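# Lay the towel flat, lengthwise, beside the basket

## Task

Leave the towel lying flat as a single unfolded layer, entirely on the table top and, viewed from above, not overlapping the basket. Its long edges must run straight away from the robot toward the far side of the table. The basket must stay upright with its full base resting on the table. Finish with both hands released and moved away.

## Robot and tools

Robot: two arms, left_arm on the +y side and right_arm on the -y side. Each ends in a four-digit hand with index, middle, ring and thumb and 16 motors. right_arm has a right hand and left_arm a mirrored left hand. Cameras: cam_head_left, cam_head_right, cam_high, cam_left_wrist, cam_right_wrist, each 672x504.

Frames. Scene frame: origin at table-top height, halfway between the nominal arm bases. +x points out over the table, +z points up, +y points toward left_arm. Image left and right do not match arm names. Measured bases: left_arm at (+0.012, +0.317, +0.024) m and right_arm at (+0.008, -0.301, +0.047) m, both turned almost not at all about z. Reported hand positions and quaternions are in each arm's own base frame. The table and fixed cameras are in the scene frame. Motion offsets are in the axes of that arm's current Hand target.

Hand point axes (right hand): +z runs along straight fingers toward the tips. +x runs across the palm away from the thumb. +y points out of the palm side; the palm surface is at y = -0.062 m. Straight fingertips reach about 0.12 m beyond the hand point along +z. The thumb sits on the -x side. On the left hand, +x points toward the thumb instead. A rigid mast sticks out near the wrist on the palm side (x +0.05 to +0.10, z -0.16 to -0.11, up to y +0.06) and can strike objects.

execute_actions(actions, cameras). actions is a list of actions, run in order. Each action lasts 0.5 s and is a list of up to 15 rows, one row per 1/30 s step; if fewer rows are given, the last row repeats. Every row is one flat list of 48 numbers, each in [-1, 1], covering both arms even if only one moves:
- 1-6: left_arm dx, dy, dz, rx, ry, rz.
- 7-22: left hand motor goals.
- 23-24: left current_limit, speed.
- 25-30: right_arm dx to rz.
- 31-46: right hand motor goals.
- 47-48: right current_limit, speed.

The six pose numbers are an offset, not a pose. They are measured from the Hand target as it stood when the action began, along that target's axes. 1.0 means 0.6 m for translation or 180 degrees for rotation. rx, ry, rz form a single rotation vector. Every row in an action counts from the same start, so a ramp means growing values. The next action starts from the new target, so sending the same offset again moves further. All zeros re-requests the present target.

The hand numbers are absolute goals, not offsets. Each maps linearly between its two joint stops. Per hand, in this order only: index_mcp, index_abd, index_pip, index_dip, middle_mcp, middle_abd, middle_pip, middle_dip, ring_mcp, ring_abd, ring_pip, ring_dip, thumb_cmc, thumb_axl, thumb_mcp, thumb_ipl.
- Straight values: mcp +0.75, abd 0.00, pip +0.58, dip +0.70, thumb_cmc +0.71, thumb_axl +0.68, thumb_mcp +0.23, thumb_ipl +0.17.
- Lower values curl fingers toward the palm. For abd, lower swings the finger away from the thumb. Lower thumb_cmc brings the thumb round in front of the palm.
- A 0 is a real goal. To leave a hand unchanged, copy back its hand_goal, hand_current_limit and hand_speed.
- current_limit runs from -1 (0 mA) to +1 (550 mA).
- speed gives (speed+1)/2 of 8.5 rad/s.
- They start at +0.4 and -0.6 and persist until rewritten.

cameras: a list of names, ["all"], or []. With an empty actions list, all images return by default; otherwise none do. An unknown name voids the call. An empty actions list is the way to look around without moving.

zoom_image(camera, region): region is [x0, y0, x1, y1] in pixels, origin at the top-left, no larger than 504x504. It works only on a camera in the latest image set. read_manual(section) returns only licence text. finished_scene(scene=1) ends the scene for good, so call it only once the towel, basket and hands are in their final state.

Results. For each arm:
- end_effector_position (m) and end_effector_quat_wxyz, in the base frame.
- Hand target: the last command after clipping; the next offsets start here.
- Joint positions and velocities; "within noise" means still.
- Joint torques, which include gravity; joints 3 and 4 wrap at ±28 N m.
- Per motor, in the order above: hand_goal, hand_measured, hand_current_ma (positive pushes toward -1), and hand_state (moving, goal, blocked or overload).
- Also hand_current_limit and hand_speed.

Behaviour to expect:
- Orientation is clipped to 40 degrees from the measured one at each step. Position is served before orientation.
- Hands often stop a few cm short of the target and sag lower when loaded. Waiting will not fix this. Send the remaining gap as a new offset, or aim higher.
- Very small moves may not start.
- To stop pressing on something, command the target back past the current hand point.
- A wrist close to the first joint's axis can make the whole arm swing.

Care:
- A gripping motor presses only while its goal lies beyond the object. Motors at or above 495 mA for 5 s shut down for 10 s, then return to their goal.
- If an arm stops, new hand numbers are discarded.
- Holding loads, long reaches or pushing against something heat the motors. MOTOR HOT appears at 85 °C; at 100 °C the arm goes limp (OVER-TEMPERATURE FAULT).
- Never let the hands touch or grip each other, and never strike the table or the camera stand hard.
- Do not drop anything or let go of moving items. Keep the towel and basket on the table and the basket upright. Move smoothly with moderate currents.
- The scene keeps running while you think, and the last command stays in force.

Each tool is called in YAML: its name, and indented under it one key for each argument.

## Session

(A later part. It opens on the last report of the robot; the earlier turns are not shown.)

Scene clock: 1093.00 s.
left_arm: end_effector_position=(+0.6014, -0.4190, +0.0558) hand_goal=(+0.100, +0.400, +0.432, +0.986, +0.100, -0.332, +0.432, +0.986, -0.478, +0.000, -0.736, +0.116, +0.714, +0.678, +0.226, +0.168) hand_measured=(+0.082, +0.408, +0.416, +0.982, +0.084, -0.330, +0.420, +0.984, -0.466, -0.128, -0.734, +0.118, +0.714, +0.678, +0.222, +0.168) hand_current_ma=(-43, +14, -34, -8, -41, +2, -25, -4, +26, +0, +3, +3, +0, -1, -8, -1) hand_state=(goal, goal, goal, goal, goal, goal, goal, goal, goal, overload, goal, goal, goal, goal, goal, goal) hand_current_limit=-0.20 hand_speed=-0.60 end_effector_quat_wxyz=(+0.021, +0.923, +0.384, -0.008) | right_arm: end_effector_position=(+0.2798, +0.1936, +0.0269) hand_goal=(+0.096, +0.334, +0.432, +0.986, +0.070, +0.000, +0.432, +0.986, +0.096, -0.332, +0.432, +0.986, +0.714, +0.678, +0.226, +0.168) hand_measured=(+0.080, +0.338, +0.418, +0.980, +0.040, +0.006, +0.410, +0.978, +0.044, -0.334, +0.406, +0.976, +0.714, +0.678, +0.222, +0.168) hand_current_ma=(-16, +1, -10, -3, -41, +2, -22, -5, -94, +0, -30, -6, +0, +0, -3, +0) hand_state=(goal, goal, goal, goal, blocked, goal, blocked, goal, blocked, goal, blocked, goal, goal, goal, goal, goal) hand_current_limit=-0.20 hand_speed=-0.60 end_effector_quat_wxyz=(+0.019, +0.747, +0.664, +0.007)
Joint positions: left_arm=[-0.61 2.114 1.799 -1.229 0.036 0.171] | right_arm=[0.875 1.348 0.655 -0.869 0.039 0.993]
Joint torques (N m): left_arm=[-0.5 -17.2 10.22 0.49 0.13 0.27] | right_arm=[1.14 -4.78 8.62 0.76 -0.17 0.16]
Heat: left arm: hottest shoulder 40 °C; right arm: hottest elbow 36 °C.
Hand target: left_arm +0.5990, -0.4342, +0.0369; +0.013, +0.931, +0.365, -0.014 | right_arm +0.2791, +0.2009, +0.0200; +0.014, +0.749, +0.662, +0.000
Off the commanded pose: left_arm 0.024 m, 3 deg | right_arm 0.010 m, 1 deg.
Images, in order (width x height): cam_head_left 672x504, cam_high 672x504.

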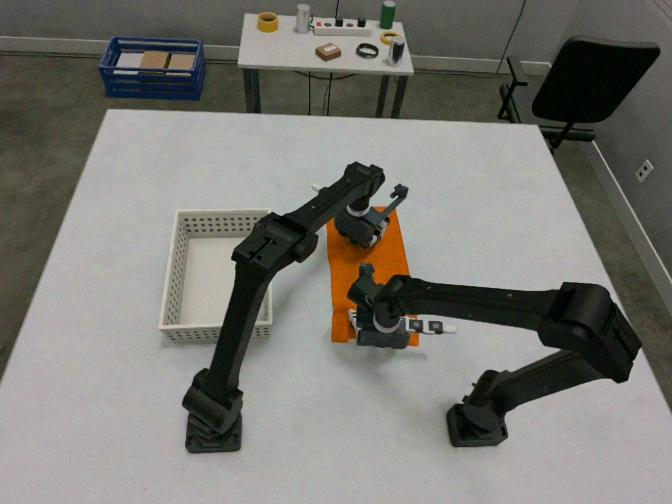

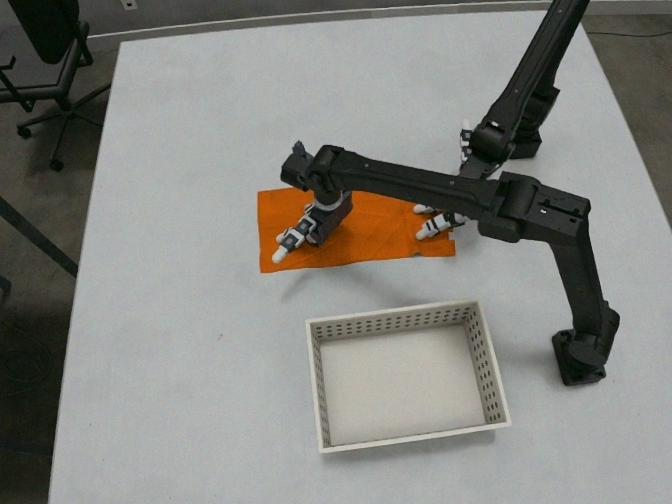

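execute_actions:
  actions:
    - [[0.005,0.0045,0,0,0,0,0.1,0.4,0.431,0.986,0.1,-0.333,0.431,0.986,-0.479,0,-0.737,0.116,0.714,0.678,0.226,0.168,-0.2,-0.6,-0.002,-0.0165,0,0,0,-0.007,0.096,0.333,0.431,0.986,0.069,0,0.431,0.986,0.096,-0.333,0.431,0.986,0.714,0.678,0.226,0.168,-0.2,-0.6]]
    - [[0.005,0.0045,0,0,0,0,0.1,0.4,0.431,0.986,0.1,-0.333,0.431,0.986,-0.479,0,-0.737,0.116,0.714,0.678,0.226,0.168,-0.2,-0.6,-0.002,-0.0165,0,0,0,-0.007,0.096,0.333,0.431,0.986,0.069,0,0.431,0.986,0.096,-0.333,0.431,0.986,0.714,0.678,0.226,0.168,-0.2,-0.6]]
  cameras: ["cam_head_left", "cam_high"]

zoom_image:
  camera: "cam_head_left"
  region: [290, 190, 450, 370]

zoom_image:
  camera: "cam_high"
  region: [240, 150, 500, 350]

Scene clock: 1114.93 s.
left_arm: end_effector_position=(+0.6062, -0.4249, +0.0562) hand_goal=(+0.100, +0.400, +0.432, +0.986, +0.100, -0.332, +0.432, +0.986, -0.478, +0.000, -0.736, +0.116, +0.714, +0.678, +0.226, +0.168) hand_measured=(+0.082, +0.404, +0.416, +0.980, +0.084, -0.338, +0.420, +0.984, -0.466, -0.128, -0.734, +0.118, +0.714, +0.678, +0.222, +0.168) hand_current_ma=(-47, +6, -37, -9, -41, -8, -25, -4, +26, +0, +3, +3, +0, -1, -8, -1) hand_state=(goal, goal, goal, goal, goal, goal, goal, goal, goal, overload, goal, goal, goal, goal, goal, goal) hand_current_limit=-0.20 hand_speed=-0.60 end_effector_quat_wxyz=(+0.022, +0.927, +0.375, -0.007) | right_arm: end_effector_position=(+0.2707, +0.2015, +0.0269) hand_goal=(+0.096, +0.334, +0.432, +0.986, +0.070, +0.000, +0.432, +0.986, +0.096, -0.332, +0.432, +0.986, +0.714, +0.678, +0.226, +0.168) hand_measured=(+0.080, +0.338, +0.418, +0.980, +0.040, +0.006, +0.410, +0.976, +0.044, -0.328, +0.404, +0.974, +0.714, +0.678, +0.222, +0.168) hand_current_ma=(-16, +1, -10, -3, -41, +2, -22, -6, -94, +1, -31, -8, +0, +0, -3, +0) hand_state=(goal, goal, goal, goal, blocked, goal, blocked, goal, blocked, goal, blocked, goal, goal, goal, goal, goal) hand_current_limit=-0.20 hand_speed=-0.60 end_effector_quat_wxyz=(+0.021, +0.738, +0.674, +0.009)
Joint positions: left_arm=[-0.611 2.131 1.828 -1.237 0.036 0.191] | right_arm=[0.917 1.343 0.648 -0.866 0.045 1.006]
Joint torques (N m): left_arm=[-0.5 -17.03 10.44 0.31 0.18 0.12] | right_arm=[1.61 -7.82 5.82 0.55 -0.42 0.08]
Heat: left arm: hottest shoulder 41 °C; right arm: hottest elbow 35 °C.
Hand target: left_arm +0.6071, -0.4342, +0.0370; +0.013, +0.931, +0.365, -0.014 | right_arm +0.2592, +0.2009, +0.0196; +0.014, +0.735, +0.678, -0.001
Off the commanded pose: left_arm 0.021 m, 2 deg | right_arm 0.014 m, 2 deg.
Images, in order (width x height): cam_head_left 672x504, cam_high 672x504.

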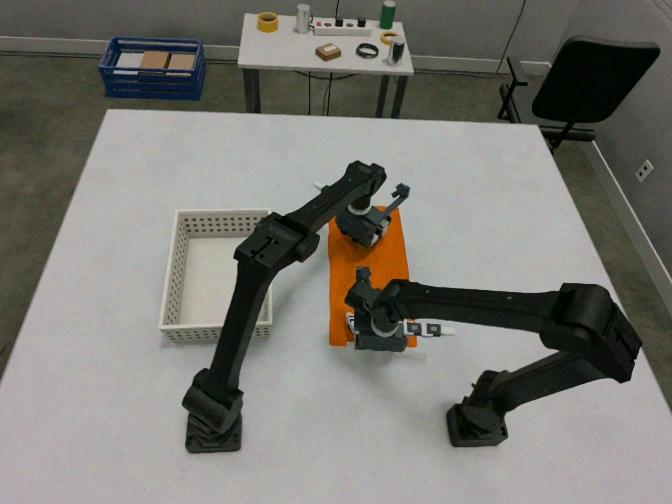

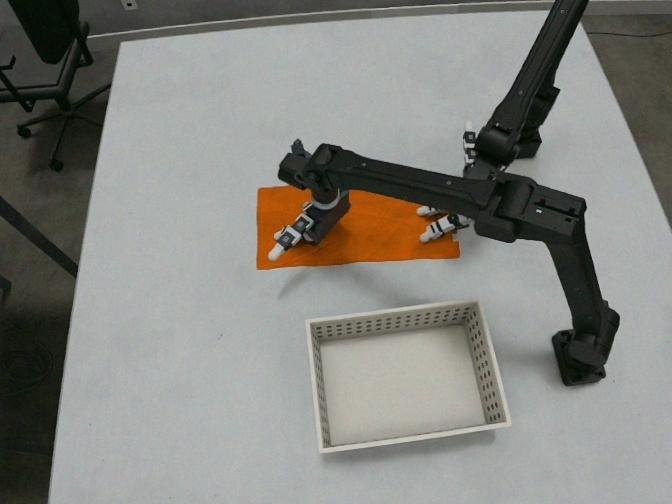

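Scaled by 2.800 from the camera's 672x504 image, which has a finer 960x720 frame.

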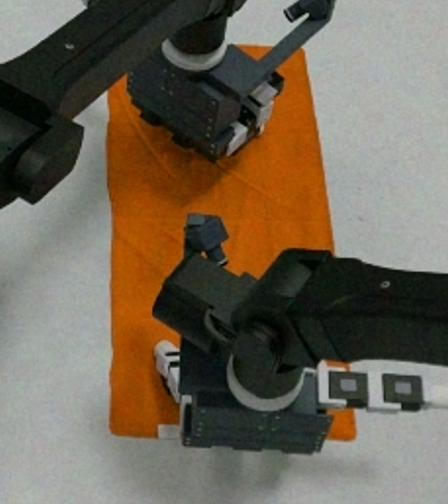

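Scaled by 1.938 from the camera's 672x504 image, which has a finer 960x720 frame.

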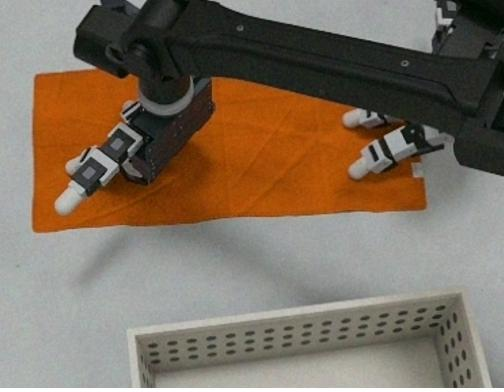

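execute_actions:
  actions:
    - [[0.008,-0.0085,0,0,0,0,0.1,0.4,0.431,0.986,0.1,-0.333,0.431,0.986,-0.479,0,-0.737,0.116,0.714,0.678,0.226,0.168,-0.2,-0.6,-0.0064,0.0038,0,0,0,0,0.096,0.333,0.431,0.986,0.069,0,0.431,0.986,0.096,-0.333,0.431,0.986,0.714,0.678,0.226,0.168,-0.2,-0.6]]
    - [[0.008,-0.0085,0,0,0,0,0.1,0.4,0.431,0.986,0.1,-0.333,0.431,0.986,-0.479,0,-0.737,0.116,0.714,0.678,0.226,0.168,-0.2,-0.6,-0.0064,0.0038,0,0,0,0,0.096,0.333,0.431,0.986,0.069,0,0.431,0.986,0.096,-0.333,0.431,0.986,0.714,0.678,0.226,0.168,-0.2,-0.6]]
  cameras: ["cam_head_left"]

zoom_image:
  camera: "cam_head_left"
  region: [290, 190, 450, 370]

Scene clock: 1134.73 s.
left_arm: end_effector_position=(+0.6063, -0.4249, +0.0562) hand_goal=(+0.100, +0.400, +0.432, +0.986, +0.100, -0.332, +0.432, +0.986, -0.478, +0.000, -0.736, +0.116, +0.714, +0.678, +0.226, +0.168) hand_measured=(+0.082, +0.404, +0.416, +0.980, +0.084, -0.338, +0.420, +0.984, -0.466, -0.128, -0.734, +0.118, +0.714, +0.678, +0.222, +0.168) hand_current_ma=(-47, +5, -37, -9, -41, -8, -25, -4, +26, +0, +3, +3, +0, -1, -8, -1) hand_state=(goal, goal, goal, goal, goal, goal, goal, goal, goal, overload, goal, goal, goal, goal, goal, goal) hand_current_limit=-0.20 hand_speed=-0.60 end_effector_quat_wxyz=(+0.022, +0.929, +0.369, -0.007) | right_arm: end_effector_position=(+0.2696, +0.2000, +0.0270) hand_goal=(+0.096, +0.334, +0.432, +0.986, +0.070, +0.000, +0.432, +0.986, +0.096, -0.332, +0.432, +0.986, +0.714, +0.678, +0.226, +0.168) hand_measured=(+0.078, +0.332, +0.418, +0.978, +0.040, +0.002, +0.410, +0.976, +0.046, -0.328, +0.404, +0.974, +0.714, +0.678, +0.222, +0.168) hand_current_ma=(-17, +0, -10, -4, -41, +0, -22, -6, -92, +1, -31, -8, +0, +0, -3, +0) hand_state=(goal, goal, goal, goal, blocked, goal, blocked, goal, blocked, goal, blocked, goal, goal, goal, goal, goal) hand_current_limit=-0.20 hand_speed=-0.60 end_effector_quat_wxyz=(+0.021, +0.737, +0.675, +0.011)
Joint positions: left_arm=[-0.609 2.131 1.828 -1.237 0.036 0.206] | right_arm=[0.916 1.334 0.64 -0.862 0.045 1.004]
Joint torques (N m): left_arm=[0.91 -19.19 7.68 0.77 0.19 0.19] | right_arm=[-0.73 -8.12 5.7 0.34 -0.44 -0.11]
Heat: left arm: hottest shoulder 39 °C; right arm: hottest elbow 32 °C.
Hand target: left_arm +0.6073, -0.4200, +0.0365; +0.013, +0.931, +0.365, -0.014 | right_arm +0.2632, +0.1928, +0.0200; +0.014, +0.735, +0.678, -0.001
Off the commanded pose: left_arm 0.020 m, 1 deg | right_arm 0.012 m, 2 deg.
Images, in order (width x height): cam_head_left 672x504.

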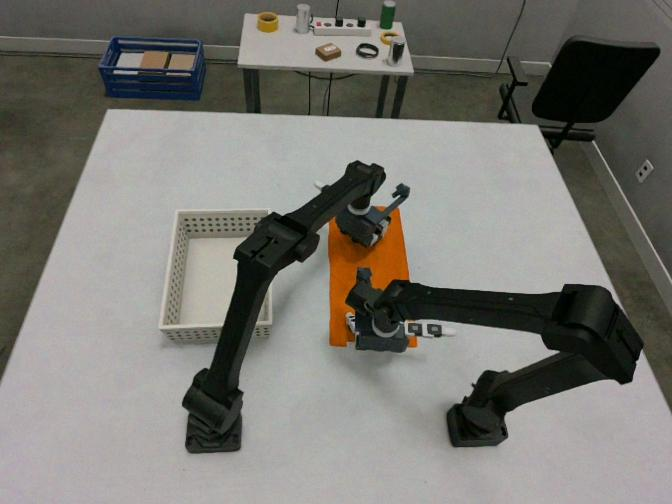

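Scaled by 2.800 from the camera's 672x504 image, which has a finer 960x720 frame.

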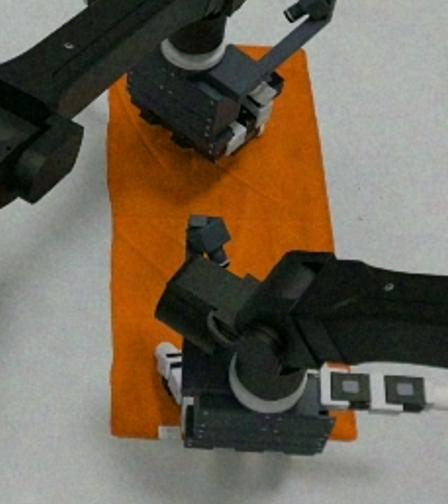

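execute_actions:
  actions:
    - [[0,0,-0.035,0,0,0,0.1,0.4,0.431,0.986,0.1,-0.333,0.431,0.986,-0.479,0,-0.737,0.116,0.714,0.678,0.226,0.168,-0.2,-0.6,0,0,-0.035,0,0,0,0.096,0.333,0.431,0.986,0.069,0,0.431,0.986,0.096,-0.333,0.431,0.986,0.714,0.678,0.226,0.168,-0.2,-0.6]]
    - [[0,0,-0.05,0,0,0,0.1,0.4,0.431,0.986,0.1,-0.333,0.431,0.986,-0.479,0,-0.737,0.116,0.714,0.678,0.226,0.168,-0.2,-0.6,0,0,-0.05,0,0,0,0.096,0.333,0.431,0.986,0.069,0,0.431,0.986,0.096,-0.333,0.431,0.986,0.714,0.678,0.226,0.168,-0.2,-0.6]]
    - [[0,0,-0.08,0,0,0,0.1,0.4,0.431,0.986,0.1,-0.333,0.431,0.986,-0.479,0,-0.737,0.116,0.714,0.678,0.226,0.168,-0.2,-0.6,0,0,-0.08,0,0,0,0.096,0.333,0.431,0.986,0.069,0,0.431,0.986,0.096,-0.333,0.431,0.986,0.714,0.678,0.226,0.168,-0.2,-0.6]]
    - [[0.05,-0.038,-0.07,0,0,0,0.1,0.4,0.431,0.986,0.1,-0.333,0.431,0.986,-0.479,0,-0.737,0.116,0.714,0.678,0.226,0.168,-0.2,-0.6,-0.076,0.024,-0.07,0,0,0,0.096,0.333,0.431,0.986,0.069,0,0.431,0.986,0.096,-0.333,0.431,0.986,0.714,0.678,0.226,0.168,-0.2,-0.6]]
    - [[0.11,-0.082,-0.06,0,0,0,0.1,0.4,0.431,0.986,0.1,-0.333,0.431,0.986,-0.479,0,-0.737,0.116,0.714,0.678,0.226,0.168,-0.2,-0.6,-0.165,0.053,-0.06,0,0,0,0.096,0.333,0.431,0.986,0.069,0,0.431,0.986,0.096,-0.333,0.431,0.986,0.714,0.678,0.226,0.168,-0.2,-0.6]]
    - [[0.11,-0.082,-0.04,0,0,0,0.1,0.4,0.431,0.986,0.1,-0.333,0.431,0.986,-0.479,0,-0.737,0.116,0.714,0.678,0.226,0.168,-0.2,-0.6,-0.165,0.053,-0.04,0,0,0,0.096,0.333,0.431,0.986,0.069,0,0.431,0.986,0.096,-0.333,0.431,0.986,0.714,0.678,0.226,0.168,-0.2,-0.6]]
    - [[0.105,-0.076,-0.02,0,0,0,0.1,0.4,0.431,0.986,0.1,-0.333,0.431,0.986,-0.479,0,-0.737,0.116,0.714,0.678,0.226,0.168,-0.2,-0.6,-0.153,0.049,-0.02,0,0,0,0.096,0.333,0.431,0.986,0.069,0,0.431,0.986,0.096,-0.333,0.431,0.986,0.714,0.678,0.226,0.168,-0.2,-0.6]]
    - [[0.052,-0.038,0,0,0,0,0.1,0.4,0.431,0.986,0.1,-0.333,0.431,0.986,-0.479,0,-0.737,0.116,0.714,0.678,0.226,0.168,-0.2,-0.6,-0.076,0.024,0,0,0,0,0.096,0.333,0.431,0.986,0.069,0,0.431,0.986,0.096,-0.333,0.431,0.986,0.714,0.678,0.226,0.168,-0.2,-0.6]]
  cameras: ["cam_head_left", "cam_head_right", "cam_high"]

zoom_image:
  camera: "cam_head_left"
  region: [290, 190, 450, 370]

zoom_image:
  camera: "cam_high"
  region: [240, 150, 500, 350]

Scene clock: 1177.13 s.
left_arm: end_effector_position=(+0.6619, -0.0958, +0.2053) hand_goal=(+0.100, +0.400, +0.432, +0.986, +0.100, -0.332, +0.432, +0.986, -0.478, +0.000, -0.736, +0.116, +0.714, +0.678, +0.226, +0.168) hand_measured=(+0.104, +0.398, +0.432, +0.984, +0.106, -0.332, +0.432, +0.984, -0.466, -0.128, -0.734, +0.118, +0.712, +0.678, +0.222, +0.168) hand_current_ma=(+9, -2, +0, -3, +11, +0, +0, -3, +26, +0, +3, +3, -2, -1, -8, -1) hand_state=(goal, goal, goal, goal, goal, goal, goal, goal, goal, overload, goal, goal, goal, goal, goal, goal) hand_current_limit=-0.20 hand_speed=-0.60 end_effector_quat_wxyz=(+0.000, +0.926, +0.375, -0.039) | right_arm: end_effector_position=(+0.3352, -0.1866, +0.2203) hand_goal=(+0.096, +0.334, +0.432, +0.986, +0.070, +0.000, +0.432, +0.986, +0.096, -0.332, +0.432, +0.986, +0.714, +0.678, +0.226, +0.168) hand_measured=(+0.106, +0.332, +0.434, +0.984, +0.080, +0.000, +0.432, +0.984, +0.108, -0.332, +0.434, +0.984, +0.714, +0.678, +0.220, +0.168) hand_current_ma=(+7, +0, +0, -1, +7, +0, +0, -1, +9, +0, +0, -1, +0, +0, -4, +0) hand_state=(goal, goal, goal, goal, goal, goal, goal, goal, goal, goal, goal, goal, goal, goal, goal, goal) hand_current_limit=-0.20 hand_speed=-0.60 end_effector_quat_wxyz=(-0.010, +0.741, +0.671, -0.010)
Joint positions: left_arm=[-0.075 1.947 1.942 -1.636 0.035 0.728] | right_arm=[-0.542 1.132 1.047 -1.51 0.013 -0.442]
Joint torques (N m): left_arm=[0.15 -20.31 12.04 0.03 0.19 0.13] | right_arm=[0.26 -7.24 13.57 0.77 -0.17 -0.14]
Heat: left arm: hottest shoulder 39 °C; right arm: hottest elbow 31 °C.
Hand target: left_arm +0.6698, -0.0999, +0.2374; +0.013, +0.931, +0.365, -0.014 | right_arm +0.3501, -0.1919, +0.2430; +0.014, +0.735, +0.678, -0.001
Off the commanded pose: left_arm 0.033 m, 3 deg | right_arm 0.028 m, 3 deg.
Images, in order (width x height): cam_head_left 672x504, cam_head_right 672x504, cam_high 672x504.

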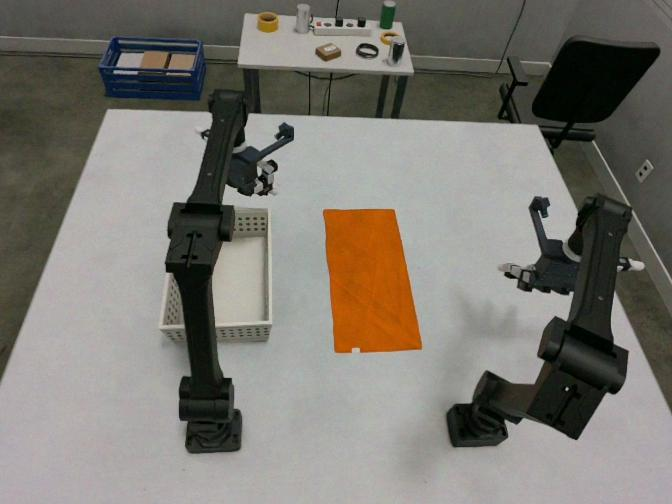

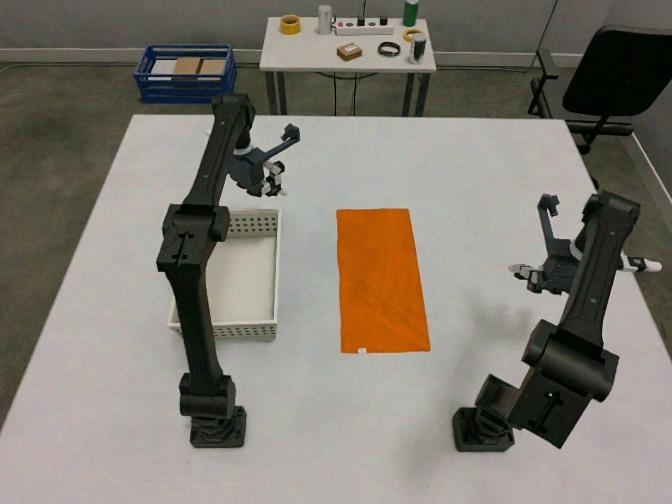

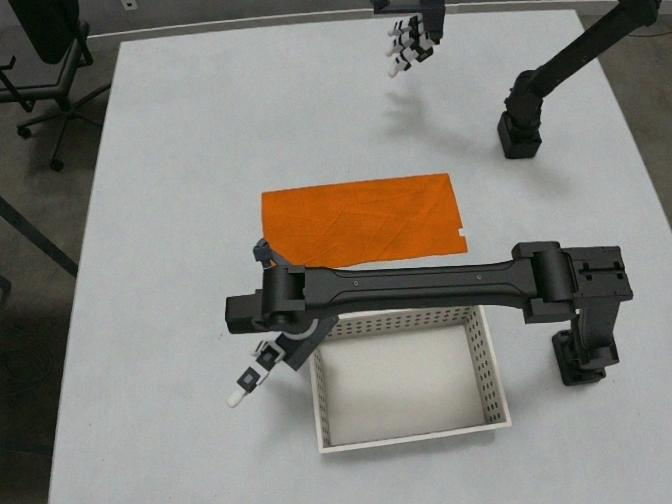

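Scaled by 2.800 from the camera's 672x504 image, which has a finer 960x720 frame.

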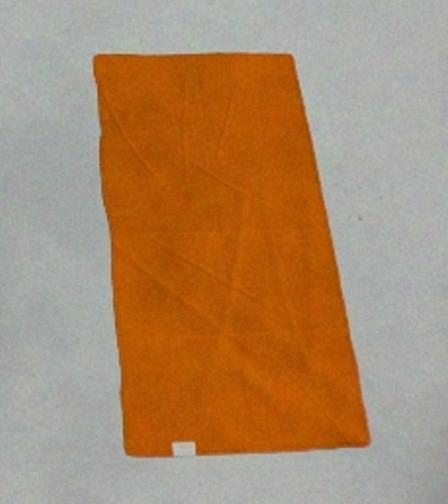

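Scaled by 1.938 from the camera's 672x504 image, which has a finer 960x720 frame.

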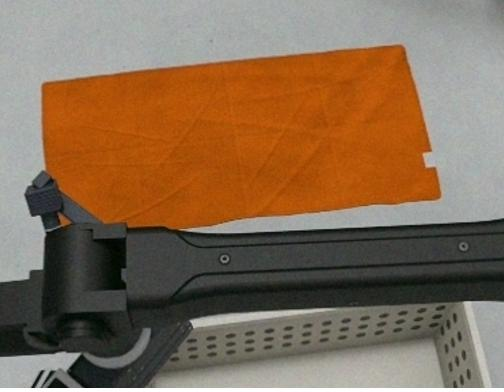

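finished_scene:

The scene is finished: the task was done.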